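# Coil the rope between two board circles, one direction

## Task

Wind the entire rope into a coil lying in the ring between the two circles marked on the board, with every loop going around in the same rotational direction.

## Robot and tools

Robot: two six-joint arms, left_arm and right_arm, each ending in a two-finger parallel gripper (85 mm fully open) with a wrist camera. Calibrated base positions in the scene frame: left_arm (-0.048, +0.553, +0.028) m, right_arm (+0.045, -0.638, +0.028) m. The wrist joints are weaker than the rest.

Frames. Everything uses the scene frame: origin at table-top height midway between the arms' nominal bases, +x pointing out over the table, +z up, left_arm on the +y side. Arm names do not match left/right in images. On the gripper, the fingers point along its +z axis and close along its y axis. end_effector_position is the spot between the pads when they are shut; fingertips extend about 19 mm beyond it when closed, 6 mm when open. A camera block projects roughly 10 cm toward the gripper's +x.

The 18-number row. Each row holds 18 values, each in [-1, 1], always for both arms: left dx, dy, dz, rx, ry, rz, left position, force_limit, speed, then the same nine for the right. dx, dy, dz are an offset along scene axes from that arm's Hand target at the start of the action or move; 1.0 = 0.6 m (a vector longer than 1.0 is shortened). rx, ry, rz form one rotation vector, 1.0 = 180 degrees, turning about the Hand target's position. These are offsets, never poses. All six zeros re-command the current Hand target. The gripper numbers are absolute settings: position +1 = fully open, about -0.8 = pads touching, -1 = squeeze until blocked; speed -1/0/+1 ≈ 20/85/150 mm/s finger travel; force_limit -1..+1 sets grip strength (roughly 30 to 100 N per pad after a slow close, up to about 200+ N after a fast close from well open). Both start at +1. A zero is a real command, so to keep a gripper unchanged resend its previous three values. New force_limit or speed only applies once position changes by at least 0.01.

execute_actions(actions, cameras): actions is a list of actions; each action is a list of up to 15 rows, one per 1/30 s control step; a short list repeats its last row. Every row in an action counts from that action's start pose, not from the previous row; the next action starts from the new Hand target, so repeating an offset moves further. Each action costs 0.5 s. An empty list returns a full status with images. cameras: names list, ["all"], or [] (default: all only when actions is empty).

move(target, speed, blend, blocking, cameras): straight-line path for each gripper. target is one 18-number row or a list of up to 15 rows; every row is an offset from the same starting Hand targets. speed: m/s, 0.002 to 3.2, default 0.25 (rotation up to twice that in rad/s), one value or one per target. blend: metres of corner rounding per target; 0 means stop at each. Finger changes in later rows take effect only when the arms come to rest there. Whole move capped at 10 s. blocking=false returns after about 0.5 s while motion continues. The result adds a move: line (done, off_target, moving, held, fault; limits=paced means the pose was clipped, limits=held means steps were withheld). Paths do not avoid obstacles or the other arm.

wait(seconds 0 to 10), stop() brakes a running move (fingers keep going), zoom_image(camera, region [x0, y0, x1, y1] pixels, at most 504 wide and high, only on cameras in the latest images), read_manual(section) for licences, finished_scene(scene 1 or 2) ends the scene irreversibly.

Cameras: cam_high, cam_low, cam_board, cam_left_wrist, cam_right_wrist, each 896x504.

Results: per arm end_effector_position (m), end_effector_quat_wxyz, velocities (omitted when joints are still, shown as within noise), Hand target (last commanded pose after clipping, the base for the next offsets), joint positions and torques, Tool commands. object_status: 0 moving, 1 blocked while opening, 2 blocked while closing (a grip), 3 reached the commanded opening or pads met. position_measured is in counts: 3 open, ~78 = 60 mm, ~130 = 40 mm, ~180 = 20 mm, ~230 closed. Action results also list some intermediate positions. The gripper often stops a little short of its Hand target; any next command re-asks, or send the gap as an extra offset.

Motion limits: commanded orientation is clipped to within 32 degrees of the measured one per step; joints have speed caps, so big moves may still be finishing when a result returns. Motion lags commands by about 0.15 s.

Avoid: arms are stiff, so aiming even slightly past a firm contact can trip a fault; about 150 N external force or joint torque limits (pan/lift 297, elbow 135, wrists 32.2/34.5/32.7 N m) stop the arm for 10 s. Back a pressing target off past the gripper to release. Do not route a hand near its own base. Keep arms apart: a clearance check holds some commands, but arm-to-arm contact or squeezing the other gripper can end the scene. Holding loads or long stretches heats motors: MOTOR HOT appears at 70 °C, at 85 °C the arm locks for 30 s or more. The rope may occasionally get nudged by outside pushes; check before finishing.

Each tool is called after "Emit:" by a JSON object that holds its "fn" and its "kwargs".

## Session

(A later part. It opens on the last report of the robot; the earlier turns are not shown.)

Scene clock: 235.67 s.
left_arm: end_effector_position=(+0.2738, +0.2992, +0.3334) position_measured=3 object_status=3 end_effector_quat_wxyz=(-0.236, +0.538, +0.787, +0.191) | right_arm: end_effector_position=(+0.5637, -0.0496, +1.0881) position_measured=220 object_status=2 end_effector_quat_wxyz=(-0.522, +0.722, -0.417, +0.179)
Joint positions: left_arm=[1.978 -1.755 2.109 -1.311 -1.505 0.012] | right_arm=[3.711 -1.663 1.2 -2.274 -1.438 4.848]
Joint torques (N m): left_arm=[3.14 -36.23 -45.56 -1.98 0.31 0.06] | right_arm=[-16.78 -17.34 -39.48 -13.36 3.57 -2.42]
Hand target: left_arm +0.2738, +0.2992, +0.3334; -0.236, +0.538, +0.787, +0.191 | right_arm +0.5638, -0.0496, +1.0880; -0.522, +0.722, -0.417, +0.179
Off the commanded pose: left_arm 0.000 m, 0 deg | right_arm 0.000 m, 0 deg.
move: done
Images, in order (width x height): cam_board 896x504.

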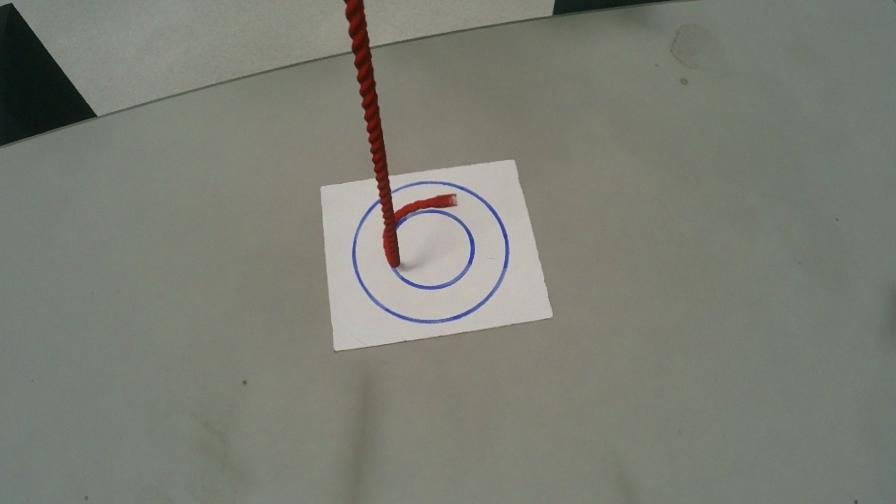

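Emit:
{"fn": "move", "kwargs": {"target": [0,0,0,0,0,0,1,1,1,0.046,0.0243,-0.05,0,0,0,-1,-0.5,-0.8], "speed": 0.04, "cameras": ["cam_board","cam_low"]}}

Emit:
{"fn": "zoom_image", "kwargs": {"camera": "cam_board", "region": [310, 100, 570, 360]}}

Emit:
{"fn": "zoom_image", "kwargs": {"camera": "cam_low", "region": [340, 120, 500, 260]}}

Scene clock: 239.50 s.
left_arm: end_effector_position=(+0.2738, +0.2992, +0.3334) position_measured=3 object_status=3 end_effector_quat_wxyz=(-0.236, +0.538, +0.787, +0.191) | right_arm: end_effector_position=(+0.5913, -0.0351, +1.0581) position_measured=220 object_status=2 end_effector_quat_wxyz=(-0.522, +0.722, -0.417, +0.179)
Joint positions: left_arm=[1.978 -1.755 2.109 -1.311 -1.505 0.012] | right_arm=[3.706 -1.637 1.235 -2.334 -1.433 4.846]
Joint torques (N m): left_arm=[2.02 -35.09 -45.46 -1.92 -0.05 0.44] | right_arm=[-16.78 -22.88 -40.09 -13.13 3.59 -2.27]
Hand target: left_arm +0.2738, +0.2992, +0.3334; -0.236, +0.538, +0.787, +0.191 | right_arm +0.5914, -0.0350, +1.0580; -0.522, +0.722, -0.417, +0.179
Off the commanded pose: left_arm 0.000 m, 0 deg | right_arm 0.000 m, 0 deg.
move: done
Images, in order (width x height): cam_low 896x504, cam_board 896x504.

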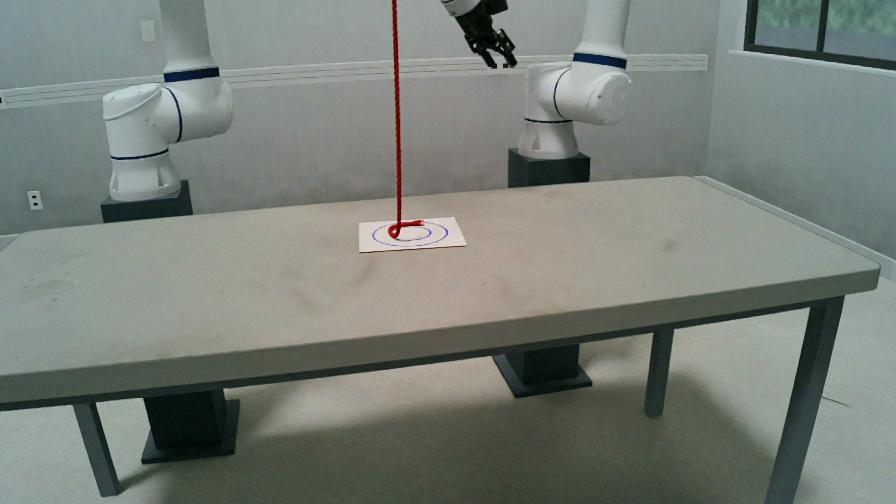

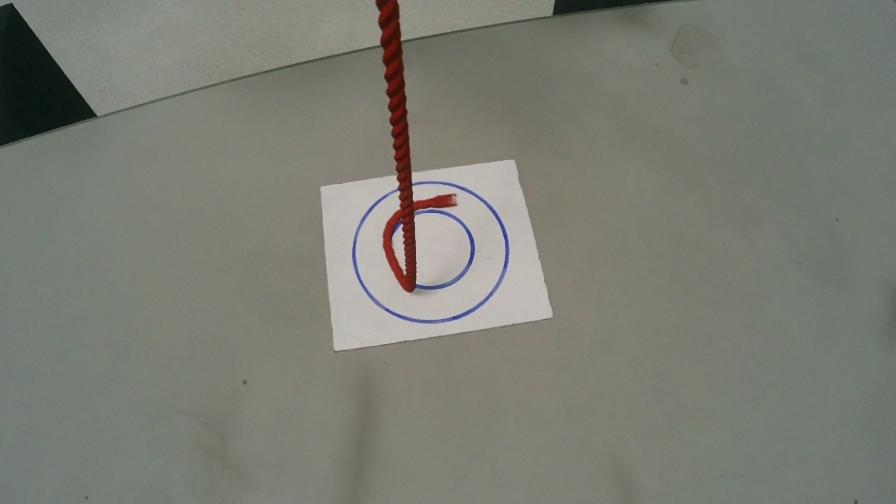

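Scaled by 1.938 from the camera's 896x504 image, which has a finer 1280x720 frame.

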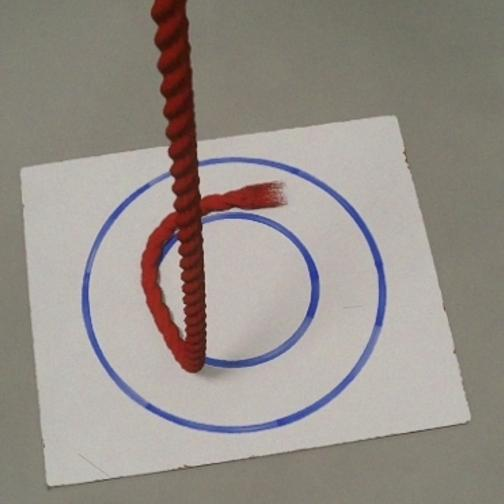

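Scaled by 3.150 from the camera's 896x504 image, which has a finer 1280x720 frame.

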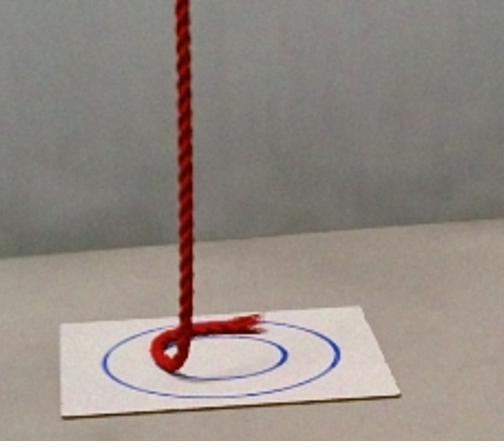

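Emit:
{"fn": "move", "kwargs": {"target": [[0,0,0,0,0,0,1,1,1,-0.0492,-0.0467,0.0617,0,0,0,-1,-0.5,-0.8],[0,0,0,0,0,0,1,1,1,-0.1293,-0.0637,0.12,0,0,0,-1,-0.5,-0.8]], "speed": 0.04, "blend": 0.01, "cameras": ["cam_board"]}}

Emit:
{"fn": "zoom_image", "kwargs": {"camera": "cam_board", "region": [310, 100, 570, 360]}}

Scene clock: 260.57 s.
left_arm: end_effector_position=(+0.2738, +0.2992, +0.3334) position_measured=3 object_status=3 end_effector_quat_wxyz=(-0.236, +0.538, +0.787, +0.191) | right_arm: end_effector_position=(+0.5140, -0.0732, +1.1299) position_measured=220 object_status=2 end_effector_quat_wxyz=(-0.522, +0.722, -0.417, +0.179)
Joint positions: left_arm=[1.978 -1.755 2.109 -1.311 -1.505 0.012] | right_arm=[3.727 -1.706 1.154 -2.185 -1.452 4.855]
Joint torques (N m): left_arm=[1.65 -36.92 -45.26 -1.46 0.03 0.27] | right_arm=[30.35 -49.47 -53.51 -0.35 -0.65 0.92]
Hand target: left_arm +0.2738, +0.2992, +0.3334; -0.236, +0.538, +0.787, +0.191 | right_arm +0.5138, -0.0732, +1.1300; -0.522, +0.722, -0.417, +0.179
Off the commanded pose: left_arm 0.000 m, 0 deg | right_arm 0.000 m, 0 deg.
move: done
Images, in order (width x height): cam_board 896x504.

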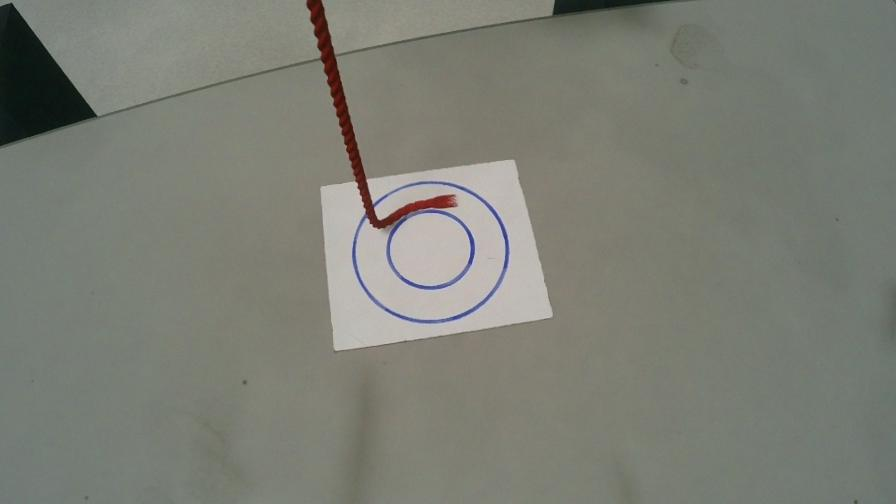

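Scaled by 1.938 from the camera's 896x504 image, which has a finer 1280x720 frame.

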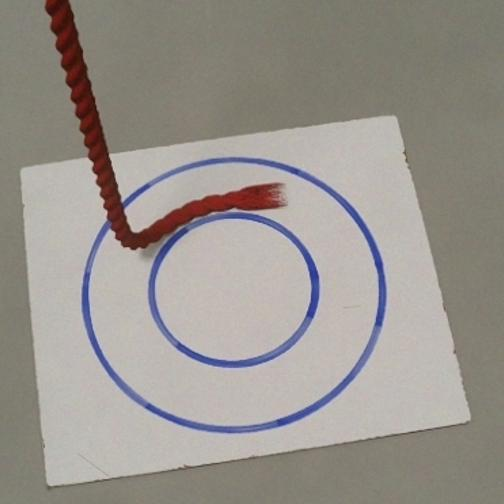

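Emit:
{"fn": "move", "kwargs": {"target": [[0,0,0,0,0,0,1,1,1,0.0395,0.0018,-0.0367,0,0,0,-1,-0.5,-0.8],[0,0,0,0,0,0,1,1,1,0.0802,0.0205,-0.0783,0,0,0,-1,-0.5,-0.8]], "speed": 0.03, "blend": 0.008, "cameras": ["cam_board"]}}

Emit:
{"fn": "zoom_image", "kwargs": {"camera": "cam_board", "region": [310, 100, 570, 360]}}

Scene clock: 266.77 s.
left_arm: end_effector_position=(+0.2738, +0.2992, +0.3334) position_measured=3 object_status=3 end_effector_quat_wxyz=(-0.236, +0.538, +0.787, +0.191) | right_arm: end_effector_position=(+0.5619, -0.0610, +1.0831) position_measured=220 object_status=2 end_effector_quat_wxyz=(-0.522, +0.722, -0.417, +0.179)
Joint positions: left_arm=[1.978 -1.755 2.109 -1.311 -1.505 0.012] | right_arm=[3.693 -1.683 1.228 -2.28 -1.422 4.841]
Joint torques (N m): left_arm=[3.71 -39.23 -44.74 -2.08 0.34 0.24] | right_arm=[-16.23 -15.3 -39.78 -13.45 3.78 -1.16]
Hand target: left_arm +0.2738, +0.2992, +0.3334; -0.236, +0.538, +0.787, +0.191 | right_arm +0.5619, -0.0609, +1.0830; -0.522, +0.722, -0.417, +0.179
Off the commanded pose: left_arm 0.000 m, 0 deg | right_arm 0.000 m, 0 deg.
move: done
Images, in order (width x height): cam_board 896x504.

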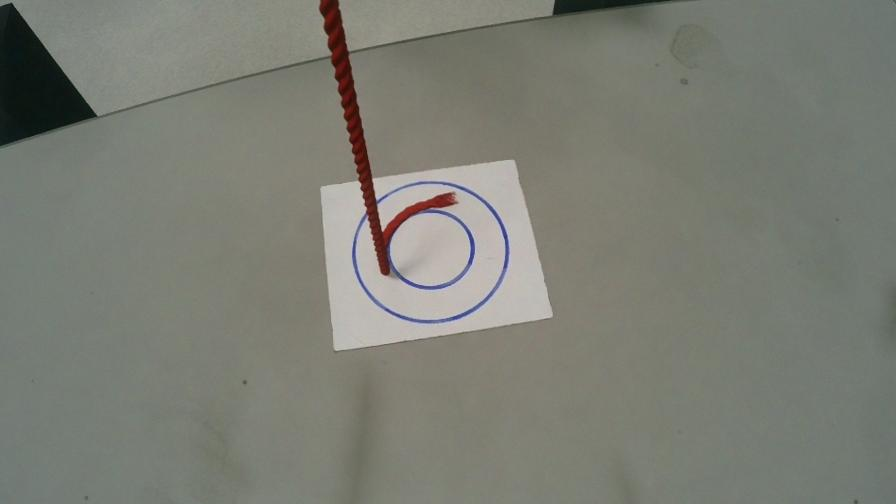

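Scaled by 1.938 from the camera's 896x504 image, which has a finer 1280x720 frame.

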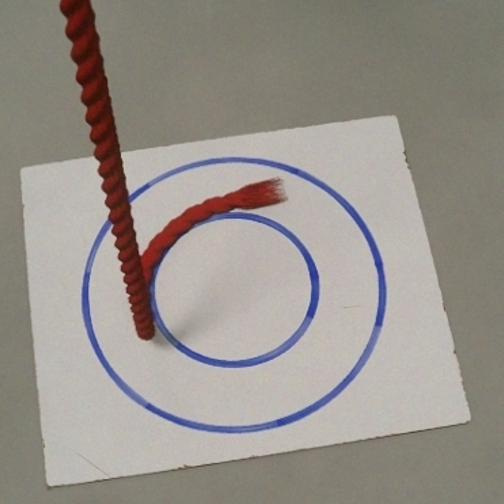

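Emit:
{"fn": "move", "kwargs": {"target": [[0,0,0,0,0,0,1,1,1,-0.0443,-0.028,0.0417,0,0,0,-1,-0.5,-0.8],[0,0,0,0,0,0,1,1,1,-0.1008,-0.0297,0.0867,0,0,0,-1,-0.5,-0.8],[0,0,0,0,0,0,1,1,1,-0.0683,-0.0367,0.0617,0,0,0,-1,-0.5,-0.8],[0,0,0,0,0,0,1,1,1,-0.0368,-0.033,0.0383,0,0,0,-1,-0.5,-0.8],[0,0,0,0,0,0,1,1,1,-0.0033,-0.0197,0.01,0,0,0,-1,-0.5,-0.8]], "speed": 0.035, "blend": 0.008, "cameras": ["cam_board"]}}

Emit:
{"fn": "zoom_image", "kwargs": {"camera": "cam_board", "region": [310, 100, 570, 360]}}

Scene clock: 281.87 s.
left_arm: end_effector_position=(+0.2738, +0.2992, +0.3334) position_measured=3 object_status=3 end_effector_quat_wxyz=(-0.236, +0.538, +0.787, +0.191) | right_arm: end_effector_position=(+0.5599, -0.0728, +1.0891) position_measured=220 object_status=2 end_effector_quat_wxyz=(-0.522, +0.722, -0.417, +0.179)
Joint positions: left_arm=[1.978 -1.755 2.109 -1.311 -1.505 0.012] | right_arm=[3.675 -1.696 1.227 -2.265 -1.405 4.834]
Joint torques (N m): left_arm=[2.51 -37.9 -44.56 -2.06 0.29 0.12] | right_arm=[-16.47 -13.52 -39.89 -14.03 3.59 -2.29]
Hand target: left_arm +0.2738, +0.2992, +0.3334; -0.236, +0.538, +0.787, +0.191 | right_arm +0.5600, -0.0728, +1.0890; -0.522, +0.722, -0.417, +0.179
Off the commanded pose: left_arm 0.000 m, 0 deg | right_arm 0.000 m, 0 deg.
move: done
Images, in order (width x height): cam_board 896x504.

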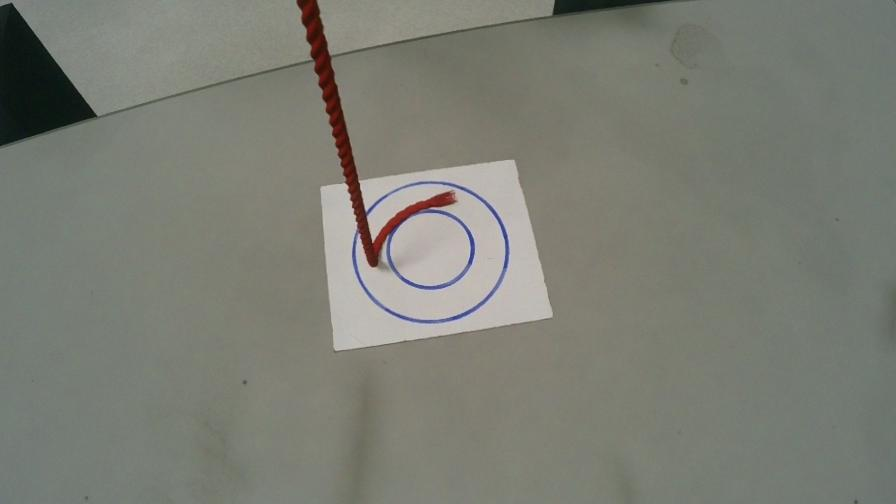

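Scaled by 1.938 from the camera's 896x504 image, which has a finer 1280x720 frame.

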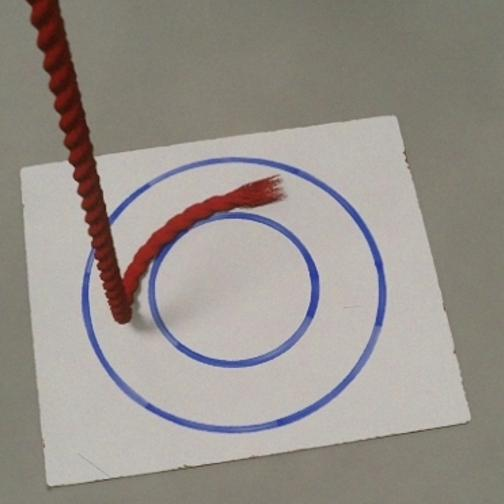

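Emit:
{"fn": "move", "kwargs": {"target": [[0,0,0,0,0,0,1,1,1,0.029,0.0245,-0.03,0,0,0,-1,-0.5,-0.8],[0,0,0,0,0,0,1,1,1,0.05,0.0592,-0.0617,0,0,0,-1,-0.5,-0.8],[0,0,0,0,0,0,1,1,1,0.0587,0.0998,-0.0933,0,0,0,-1,-0.5,-0.8]], "speed": 0.03, "blend": 0.008, "cameras": ["cam_board"]}}

Emit:
{"fn": "zoom_image", "kwargs": {"camera": "cam_board", "region": [310, 100, 570, 360]}}

Scene clock: 289.13 s.
left_arm: end_effector_position=(+0.2738, +0.2992, +0.3334) position_measured=3 object_status=3 end_effector_quat_wxyz=(-0.236, +0.538, +0.787, +0.191) | right_arm: end_effector_position=(+0.5951, -0.0130, +1.0332) position_measured=220 object_status=2 end_effector_quat_wxyz=(-0.522, +0.722, -0.417, +0.179)
Joint positions: left_arm=[1.978 -1.755 2.109 -1.311 -1.505 0.012] | right_arm=[3.736 -1.619 1.266 -2.384 -1.461 4.858]
Joint torques (N m): left_arm=[3.45 -37.14 -44.78 -1.93 0.55 0.02] | right_arm=[31.81 -22.03 -41.29 -13.58 -0.67 1.65]
Hand target: left_arm +0.2738, +0.2992, +0.3334; -0.236, +0.538, +0.787, +0.191 | right_arm +0.5952, -0.0129, +1.0331; -0.522, +0.722, -0.417, +0.179
Off the commanded pose: left_arm 0.000 m, 0 deg | right_arm 0.000 m, 0 deg.
move: done
Images, in order (width x height): cam_board 896x504.

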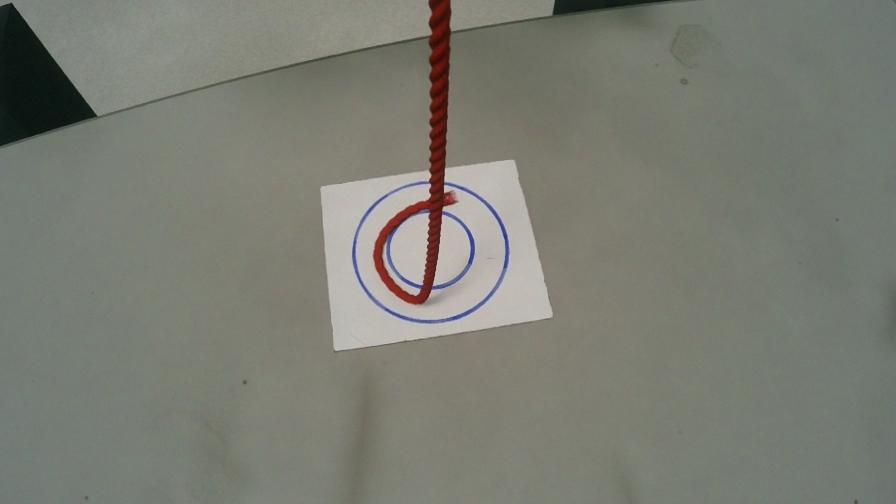

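Scaled by 1.938 from the camera's 896x504 image, which has a finer 1280x720 frame.

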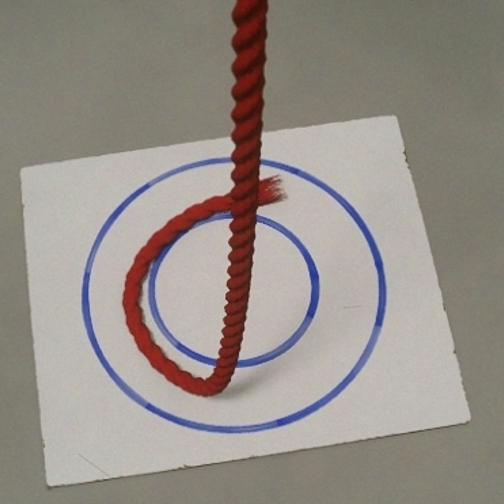

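Emit:
{"fn": "move", "kwargs": {"target": [0.3104,-0.3487,-0.189,-0.1804,-0.0785,0.0737,-0.8,-1,0,0,0,0,0,0,0,-1,-0.5,-0.8], "speed": 0.2, "cameras": ["cam_board","cam_left_wrist","cam_low"]}}

Scene clock: 305.40 s.
left_arm: end_effector_position=(+0.4600, +0.0901, +0.2201) position_measured=229 object_status=3 end_effector_quat_wxyz=(+0.000, +0.462, +0.887, +0.000) | right_arm: end_effector_position=(+0.5952, -0.0129, +1.0331) position_measured=220 object_status=2 end_effector_quat_wxyz=(-0.522, +0.722, -0.417, +0.179)
Joint positions: left_arm=[2.143 -1.437 2.06 -2.193 -1.571 -0.04] | right_arm=[3.736 -1.619 1.266 -2.384 -1.461 4.858]
Joint torques (N m): left_arm=[17.95 -56.22 -55.3 -6.8 -1.45 -4.74] | right_arm=[29.59 -22.34 -40.96 -13.61 -0.48 1.82]
Hand target: left_arm +0.4600, +0.0900, +0.2200; +0.000, +0.462, +0.887, +0.000 | right_arm +0.5952, -0.0129, +1.0331; -0.522, +0.722, -0.417, +0.179
Off the commanded pose: left_arm 0.000 m, 0 deg | right_arm 0.000 m, 0 deg.
move: done
Images, in order (width x height): cam_low 896x504, cam_board 896x504, cam_left_wrist 896x504.

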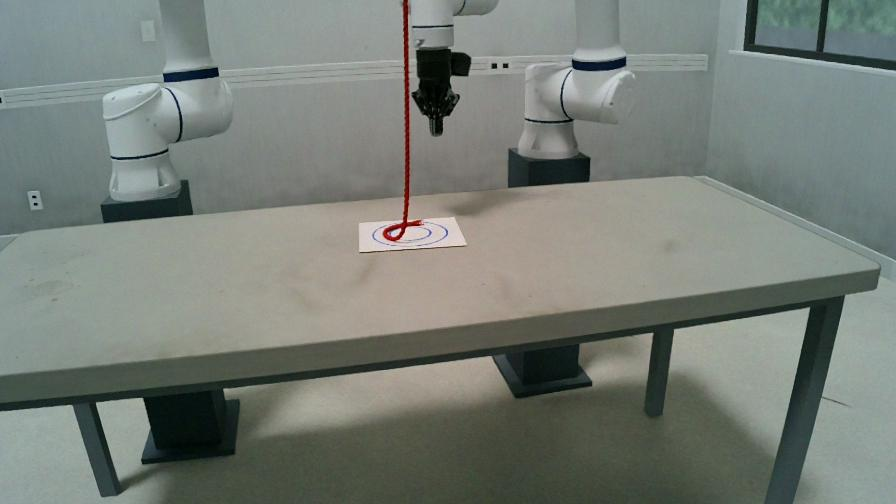

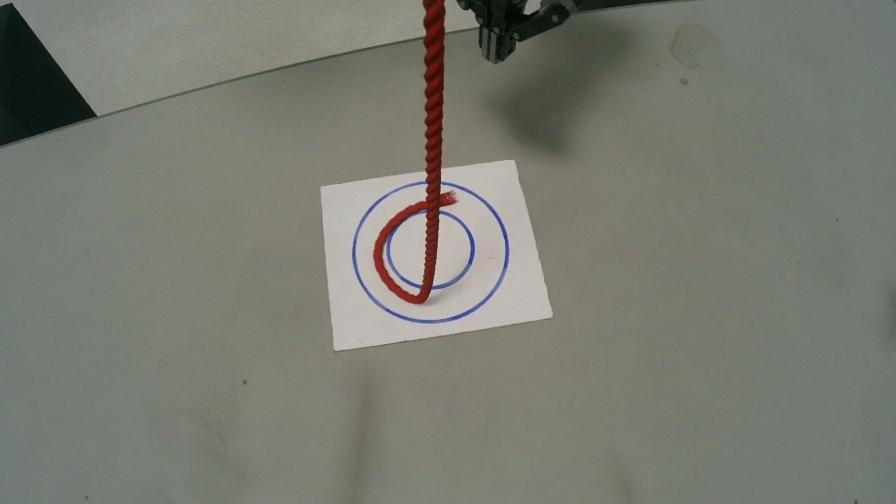

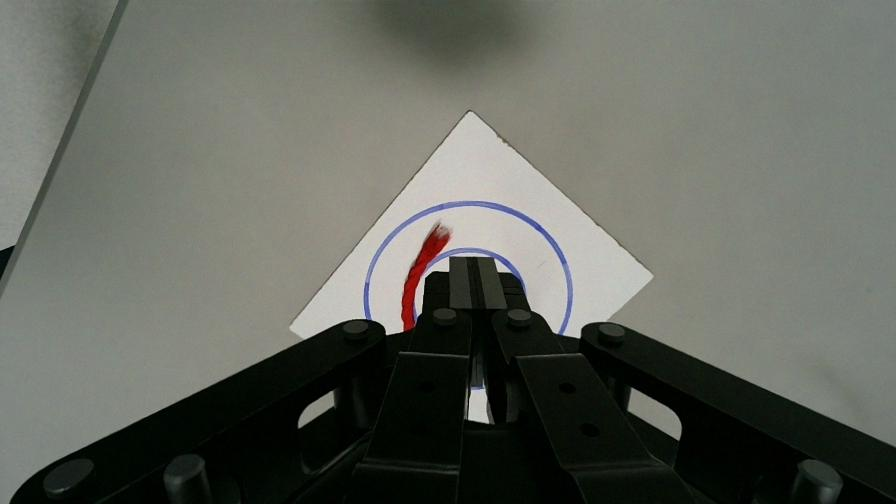

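Emit:
{"fn": "move", "kwargs": {"target": [-0.0218,-0.0613,-0.2,0,0,0.239,-0.8,-1,0,0,0,0,0,0,0,-1,-0.5,-0.8], "speed": 0.15, "cameras": ["cam_board","cam_left_wrist","cam_low"]}}

Scene clock: 316.23 s.
left_arm: end_effector_position=(+0.4470, +0.0533, +0.1001) position_measured=229 object_status=3 end_effector_quat_wxyz=(+0.000, +0.104, +0.995, +0.000) | right_arm: end_effector_position=(+0.5952, -0.0129, +1.0331) position_measured=220 object_status=2 end_effector_quat_wxyz=(-0.522, +0.722, -0.417, +0.179)
Joint positions: left_arm=[2.098 -1.263 2.115 -2.422 -1.571 -0.836] | right_arm=[3.736 -1.619 1.266 -2.384 -1.461 4.858]
Joint torques (N m): left_arm=[-11.73 -66.5 -27.26 -6.49 1.5 -5.12] | right_arm=[31.6 -23.22 -41.52 -13.44 -0.63 1.8]
Hand target: left_arm +0.4470, +0.0532, +0.1000; +0.000, +0.104, +0.995, +0.000 | right_arm +0.5952, -0.0129, +1.0331; -0.522, +0.722, -0.417, +0.179
Off the commanded pose: left_arm 0.000 m, 0 deg | right_arm 0.000 m, 0 deg.
move: done
Images, in order (width x height): cam_low 896x504, cam_board 896x504, cam_left_wrist 896x504.

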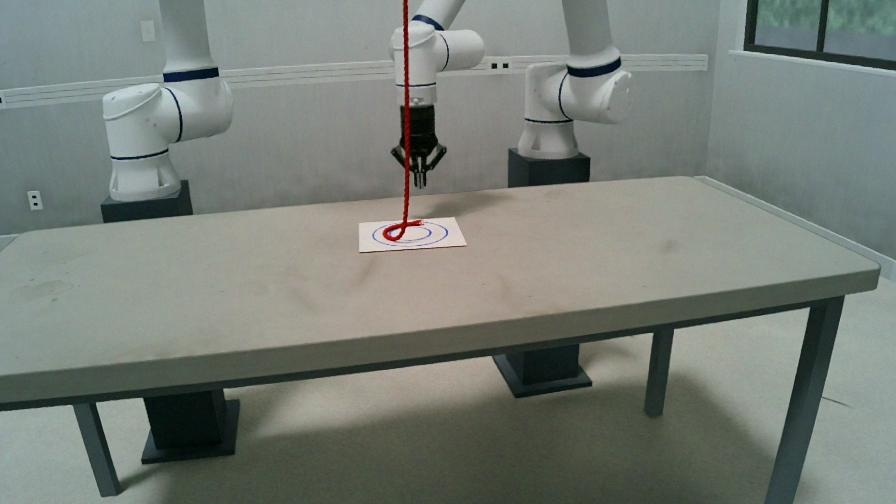

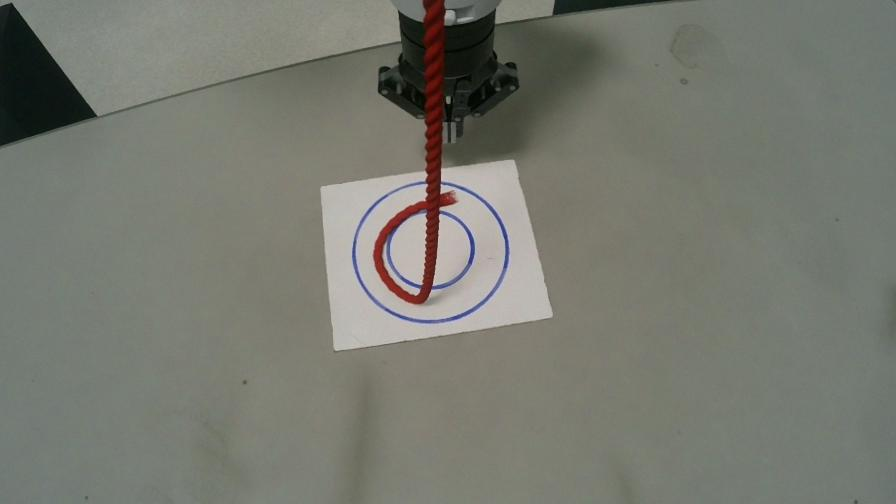

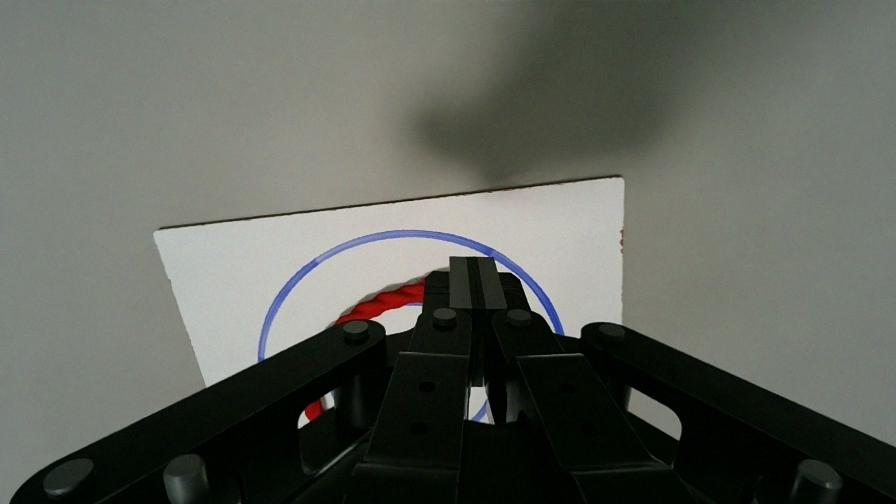

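Emit:
{"fn": "move", "kwargs": {"target": [0,0,-0.0833,0,0,0,-0.8,-1,0,0,0,0,0,0,0,-1,-0.5,-0.8], "speed": 0.1, "cameras": ["cam_board","cam_left_wrist"]}}

Emit:
{"fn": "zoom_image", "kwargs": {"camera": "cam_board", "region": [310, 60, 570, 320]}}

Emit:
{"fn": "zoom_image", "kwargs": {"camera": "cam_low", "region": [340, 120, 500, 260]}}

Scene clock: 320.87 s.
left_arm: end_effector_position=(+0.4469, +0.0532, +0.0502) position_measured=229 object_status=3 end_effector_quat_wxyz=(+0.000, +0.104, +0.995, +0.000) | right_arm: end_effector_position=(+0.5952, -0.0129, +1.0331) position_measured=220 object_status=2 end_effector_quat_wxyz=(-0.522, +0.722, -0.417, +0.179)
Joint positions: left_arm=[2.098 -1.188 2.137 -2.519 -1.571 -0.836] | right_arm=[3.736 -1.619 1.266 -2.384 -1.461 4.858]
Joint torques (N m): left_arm=[-0.01 -69.67 -22.81 -6.88 1.08 -2.22] | right_arm=[30.65 -23.64 -41.19 -13.4 -0.6 1.73]
Hand target: left_arm +0.4470, +0.0532, +0.0501; +0.000, +0.104, +0.995, +0.000 | right_arm +0.5952, -0.0129, +1.0331; -0.522, +0.722, -0.417, +0.179
Off the commanded pose: left_arm 0.000 m, 0 deg | right_arm 0.000 m, 0 deg.
move: done
Images, in order (width x height): cam_board 896x504, cam_left_wrist 896x504.

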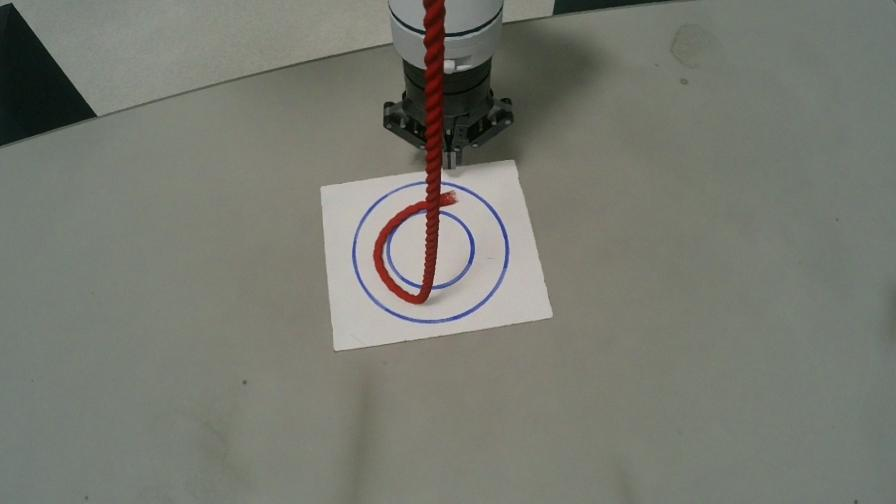

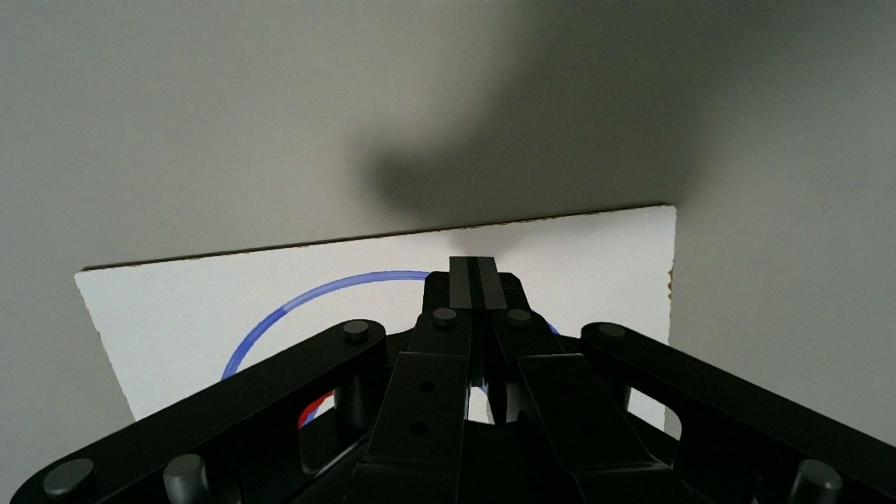

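Scaled by 1.938 from the camera's 896x504 image, which has a finer 1280x720 frame.

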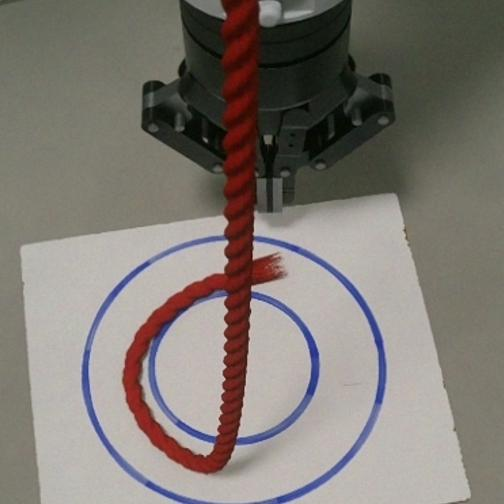

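This scene's latest camera images include none from cam_low. They are from: cam_board, cam_left_wrist. cam_low's image comes with the result of a call that names it in "cameras".

Emit:
{"fn": "move", "kwargs": {"target": [[0,0,-0.0217,0,0,0,-0.8,-1,0,0,0,0,0,0,0,-1,-0.5,-0.8],[0.0200,-0.0043,-0.0217,0,0,0,-0.8,-1,0,0,0,0,0,0,0,-1,-0.5,-0.8]], "speed": 0.04, "cameras": ["cam_board","cam_low","cam_left_wrist"]}}

Emit:
{"fn": "zoom_image", "kwargs": {"camera": "cam_board", "region": [310, 60, 570, 320]}}

Emit:
{"fn": "zoom_image", "kwargs": {"camera": "cam_low", "region": [340, 120, 500, 260]}}

Scene clock: 324.87 s.
left_arm: end_effector_position=(+0.4589, +0.0507, +0.0370) position_measured=229 object_status=3 end_effector_quat_wxyz=(+0.000, +0.104, +0.995, +0.000) | right_arm: end_effector_position=(+0.5952, -0.0129, +1.0331) position_measured=220 object_status=2 end_effector_quat_wxyz=(-0.522, +0.722, -0.417, +0.179)
Joint positions: left_arm=[2.111 -1.156 2.121 -2.536 -1.571 -0.823] | right_arm=[3.736 -1.619 1.266 -2.384 -1.461 4.858]
Joint torques (N m): left_arm=[17.75 -75.52 -43.41 -0.97 0.81 1.43] | right_arm=[30.62 -23.71 -41.9 -13.28 -0.62 1.56]
Hand target: left_arm +0.4590, +0.0507, +0.0370; +0.000, +0.104, +0.995, +0.000 | right_arm +0.5952, -0.0129, +1.0331; -0.522, +0.722, -0.417, +0.179
Off the commanded pose: left_arm 0.000 m, 0 deg | right_arm 0.000 m, 0 deg.
move: done
Images, in order (width x height): cam_low 896x504, cam_board 896x504, cam_left_wrist 896x504.

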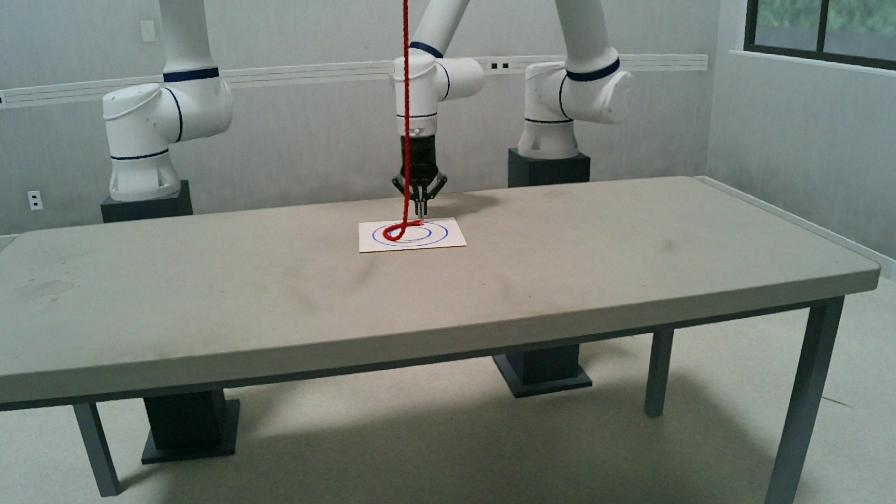

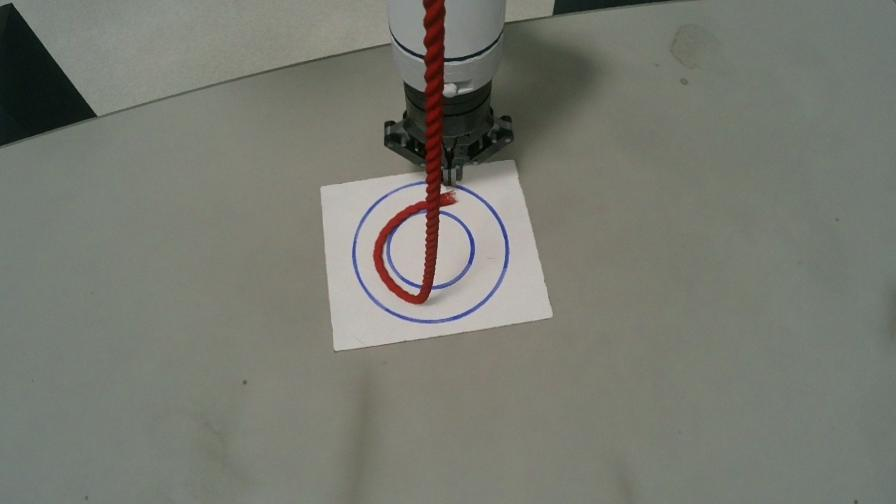

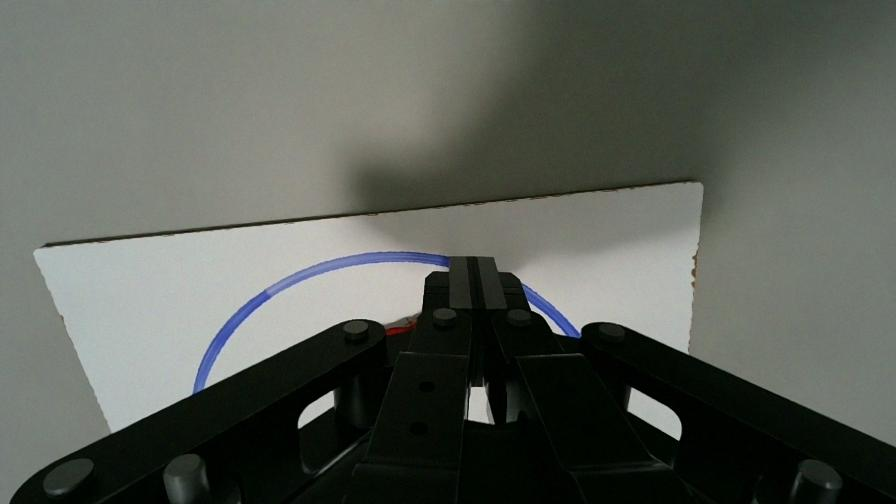

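Scaled by 1.938 from the camera's 896x504 image, which has a finer 1280x720 frame.

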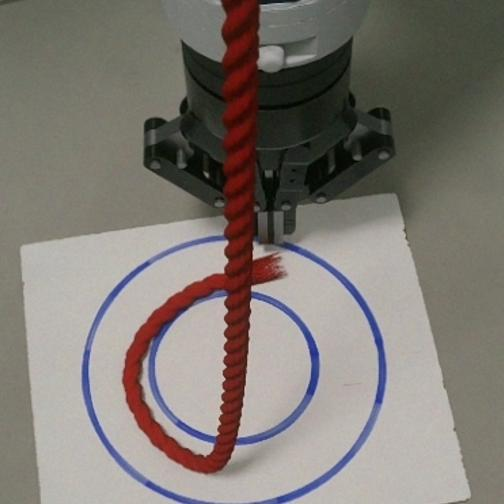

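Scaled by 3.150 from the camera's 896x504 image, which has a finer 1280x720 frame.

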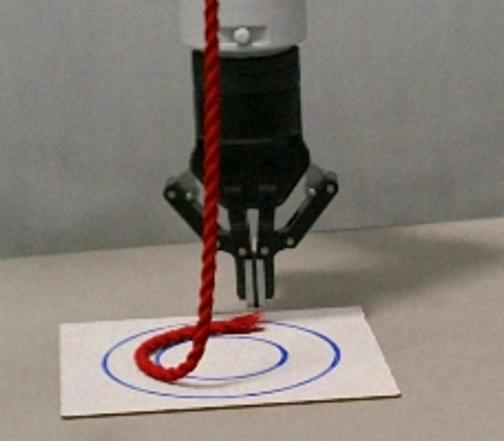

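Emit:
{"fn": "move", "kwargs": {"target": [[0,0,-0.0092,0,0,0,-0.8,-1,0,0,0,0,0,0,0,-1,-0.5,-0.8],[0.0163,-0.0035,-0.0092,0,0,0,-0.8,-1,0,0,0,0,0,0,0,-1,-0.5,-0.8]], "speed": 0.03, "cameras": ["cam_board","cam_low"]}}

Emit:
{"fn": "zoom_image", "kwargs": {"camera": "cam_board", "region": [310, 60, 570, 320]}}

Emit:
{"fn": "zoom_image", "kwargs": {"camera": "cam_low", "region": [360, 180, 460, 260]}}

Scene clock: 329.30 s.
left_arm: end_effector_position=(+0.4686, +0.0486, +0.0315) position_measured=229 object_status=3 end_effector_quat_wxyz=(+0.000, +0.104, +0.995, +0.000) | right_arm: end_effector_position=(+0.5952, -0.0129, +1.0331) position_measured=220 object_status=2 end_effector_quat_wxyz=(-0.522, +0.722, -0.417, +0.179)
Joint positions: left_arm=[2.122 -1.138 2.106 -2.539 -1.571 -0.813] | right_arm=[3.736 -1.619 1.266 -2.384 -1.461 4.858]
Joint torques (N m): left_arm=[16.34 -74.07 -43.86 -1.78 -0.01 2.86] | right_arm=[30.4 -23.96 -41.54 -12.95 -0.5 1.57]
Hand target: left_arm +0.4687, +0.0486, +0.0315; +0.000, +0.104, +0.995, +0.000 | right_arm +0.5952, -0.0129, +1.0331; -0.522, +0.722, -0.417, +0.179
Off the commanded pose: left_arm 0.000 m, 0 deg | right_arm 0.000 m, 0 deg.
move: done
Images, in order (width x height): cam_low 896x504, cam_board 896x504.

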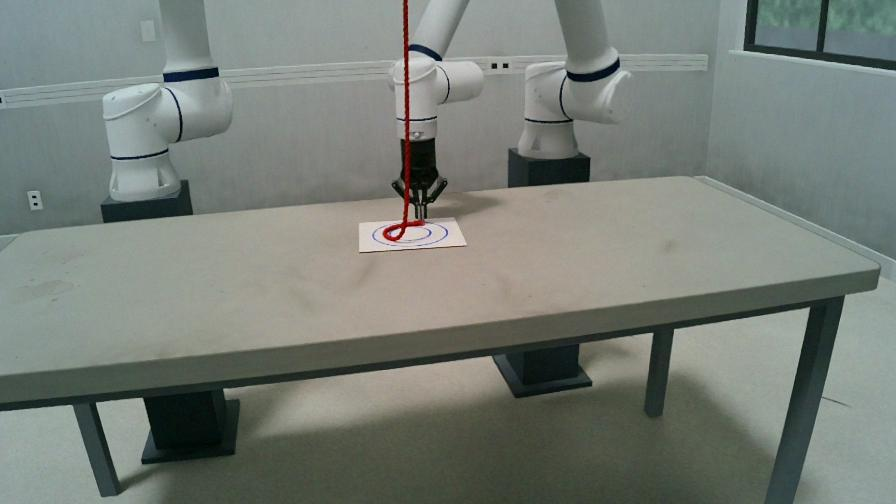

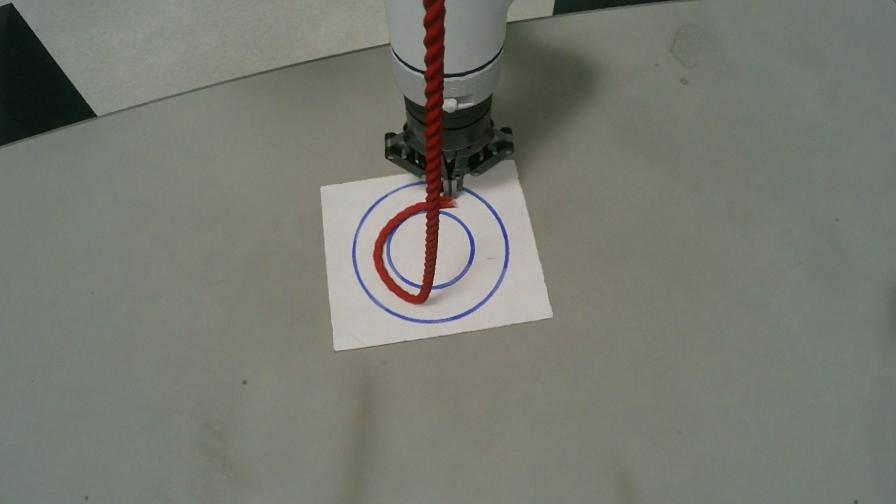

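Scaled by 1.938 from the camera's 896x504 image, which has a finer 1280x720 frame.

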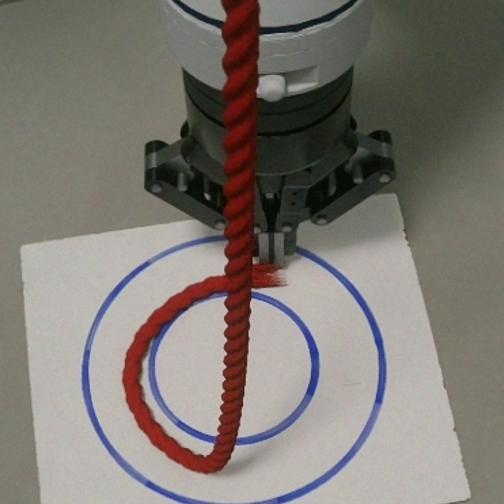

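Scaled by 5.040 from the camera's 896x504 image, which has a finer 1280x720 frame.

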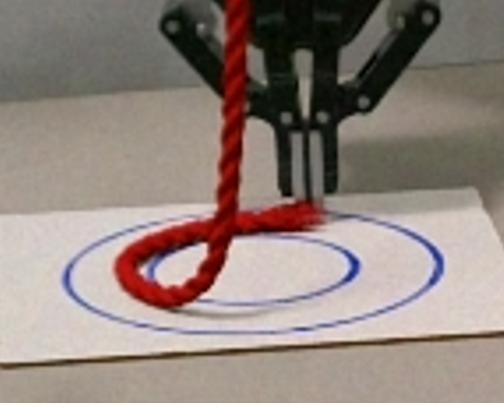

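Emit:
{"fn": "move", "kwargs": {"target": [[-0.0245,0.0052,0,0,0,0,-0.8,-1,0,0,0,0,0,0,0,-1,-0.5,-0.8],[-0.03,0.0152,0.15,0,0,0,-0.8,-1,0,0,0,0,0,0,0,-1,-0.5,-0.8],[-0.1478,0.3357,0.4475,0,0,0,-0.8,-1,0,0,0,0,0,0,0,-1,-0.5,-0.8]], "speed": [0.06,0.15,0.25], "blend": 0.015, "cameras": ["cam_board"]}}

Emit:
{"fn": "zoom_image", "kwargs": {"camera": "cam_board", "region": [310, 100, 570, 360]}}

Scene clock: 334.77 s.
left_arm: end_effector_position=(+0.3801, +0.2499, +0.2999) position_measured=229 object_status=3 end_effector_quat_wxyz=(+0.000, +0.104, +0.995, +0.000) | right_arm: end_effector_position=(+0.5952, -0.0129, +1.0331) position_measured=220 object_status=2 end_effector_quat_wxyz=(-0.522, +0.722, -0.417, +0.179)
Joint positions: left_arm=[2.182 -1.803 2.241 -2.008 -1.571 -0.752] | right_arm=[3.736 -1.619 1.266 -2.384 -1.461 4.858]
Joint torques (N m): left_arm=[16.39 -41.74 -38.4 -1.07 0.11 2.82] | right_arm=[30.5 -21.8 -41.95 -12.97 -0.45 1.69]
Hand target: left_arm +0.3801, +0.2500, +0.3000; +0.000, +0.104, +0.995, +0.000 | right_arm +0.5952, -0.0129, +1.0331; -0.522, +0.722, -0.417, +0.179
Off the commanded pose: left_arm 0.000 m, 0 deg | right_arm 0.000 m, 0 deg.
move: done; blend cut to 0.0075 m at target 1
Images, in order (width x height): cam_board 896x504.

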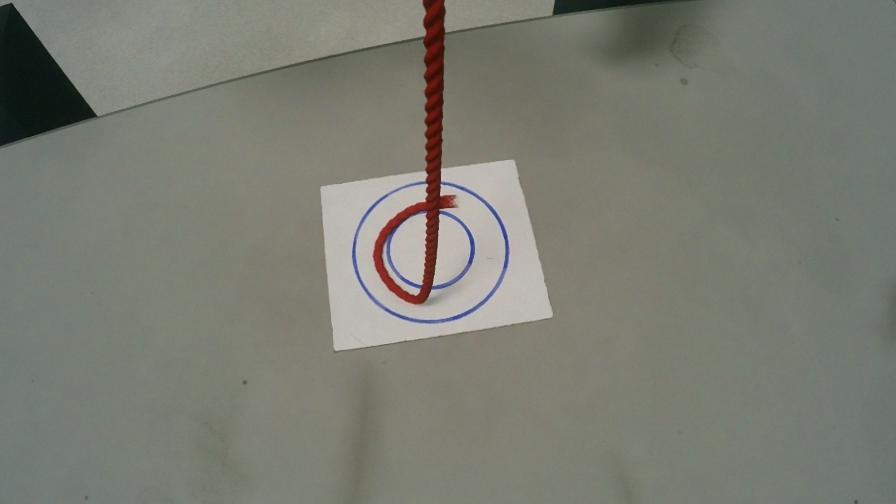

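Scaled by 1.938 from the camera's 896x504 image, which has a finer 1280x720 frame.

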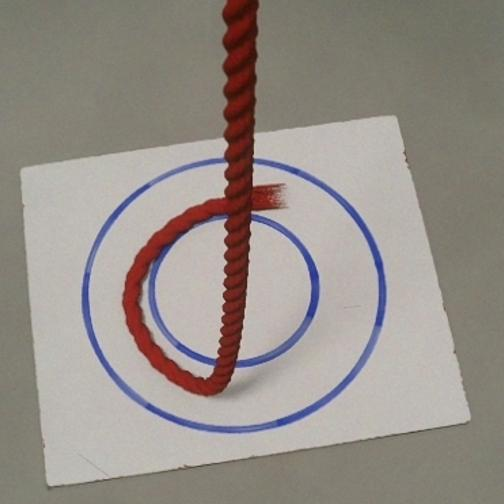

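Emit:
{"fn": "move", "kwargs": {"target": [[0,0,0,0,0,0,-0.8,-1,0,-0.0158,0.0375,-0.035,0,0,0,-1,-0.5,-0.8],[0,0,0,0,0,0,-0.8,-1,0,-0.039,0.073,-0.0717,0,0,0,-1,-0.5,-0.8],[0,0,0,0,0,0,-0.8,-1,0,-0.073,0.0973,-0.1067,0,0,0,-1,-0.5,-0.8]], "speed": 0.03, "blend": 0.008, "cameras": ["cam_board"]}}

Emit:
{"fn": "zoom_image", "kwargs": {"camera": "cam_board", "region": [310, 100, 570, 360]}}

Scene clock: 340.50 s.
left_arm: end_effector_position=(+0.3801, +0.2500, +0.3000) position_measured=229 object_status=3 end_effector_quat_wxyz=(+0.000, +0.104, +0.995, +0.000) | right_arm: end_effector_position=(+0.5515, +0.0454, +0.9691) position_measured=220 object_status=2 end_effector_quat_wxyz=(-0.522, +0.722, -0.417, +0.179)
Joint positions: left_arm=[2.182 -1.804 2.241 -2.008 -1.571 -0.752] | right_arm=[3.865 -1.611 1.375 -2.504 -1.58 4.909]
Joint torques (N m): left_arm=[17.68 -42.61 -48.73 -1.29 0.94 2.69] | right_arm=[29.05 -63.82 -42.94 -13.63 -1.12 1.99]
Hand target: left_arm +0.3801, +0.2500, +0.3000; +0.000, +0.104, +0.995, +0.000 | right_arm +0.5514, +0.0455, +0.9690; -0.522, +0.722, -0.417, +0.179
Off the commanded pose: left_arm 0.000 m, 0 deg | right_arm 0.000 m, 0 deg.
move: done
Images, in order (width x height): cam_board 896x504.

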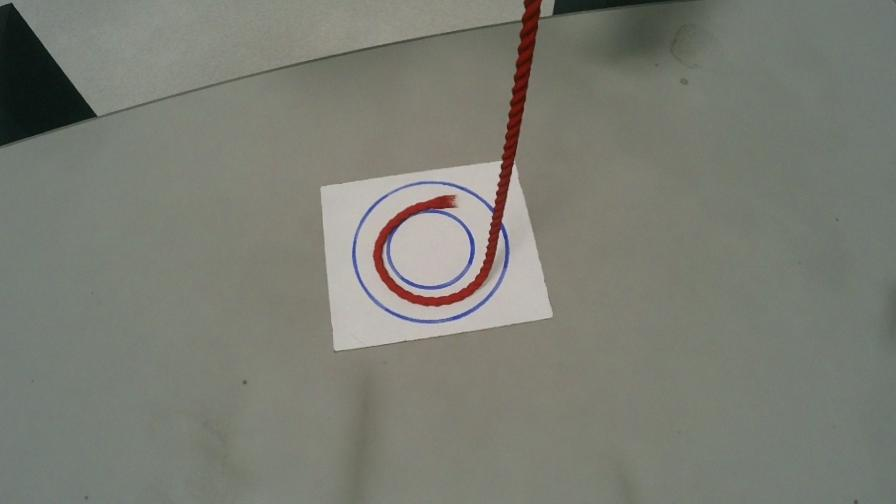

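Scaled by 1.938 from the camera's 896x504 image, which has a finer 1280x720 frame.

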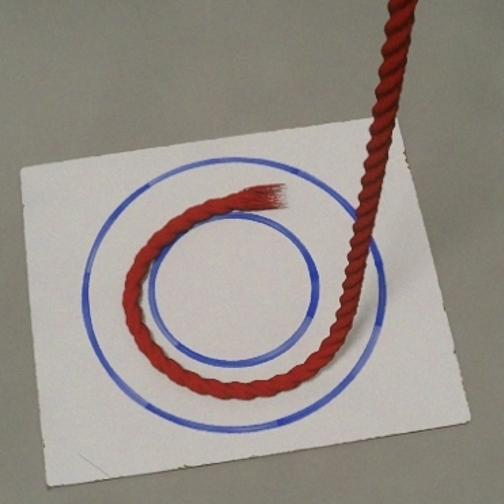

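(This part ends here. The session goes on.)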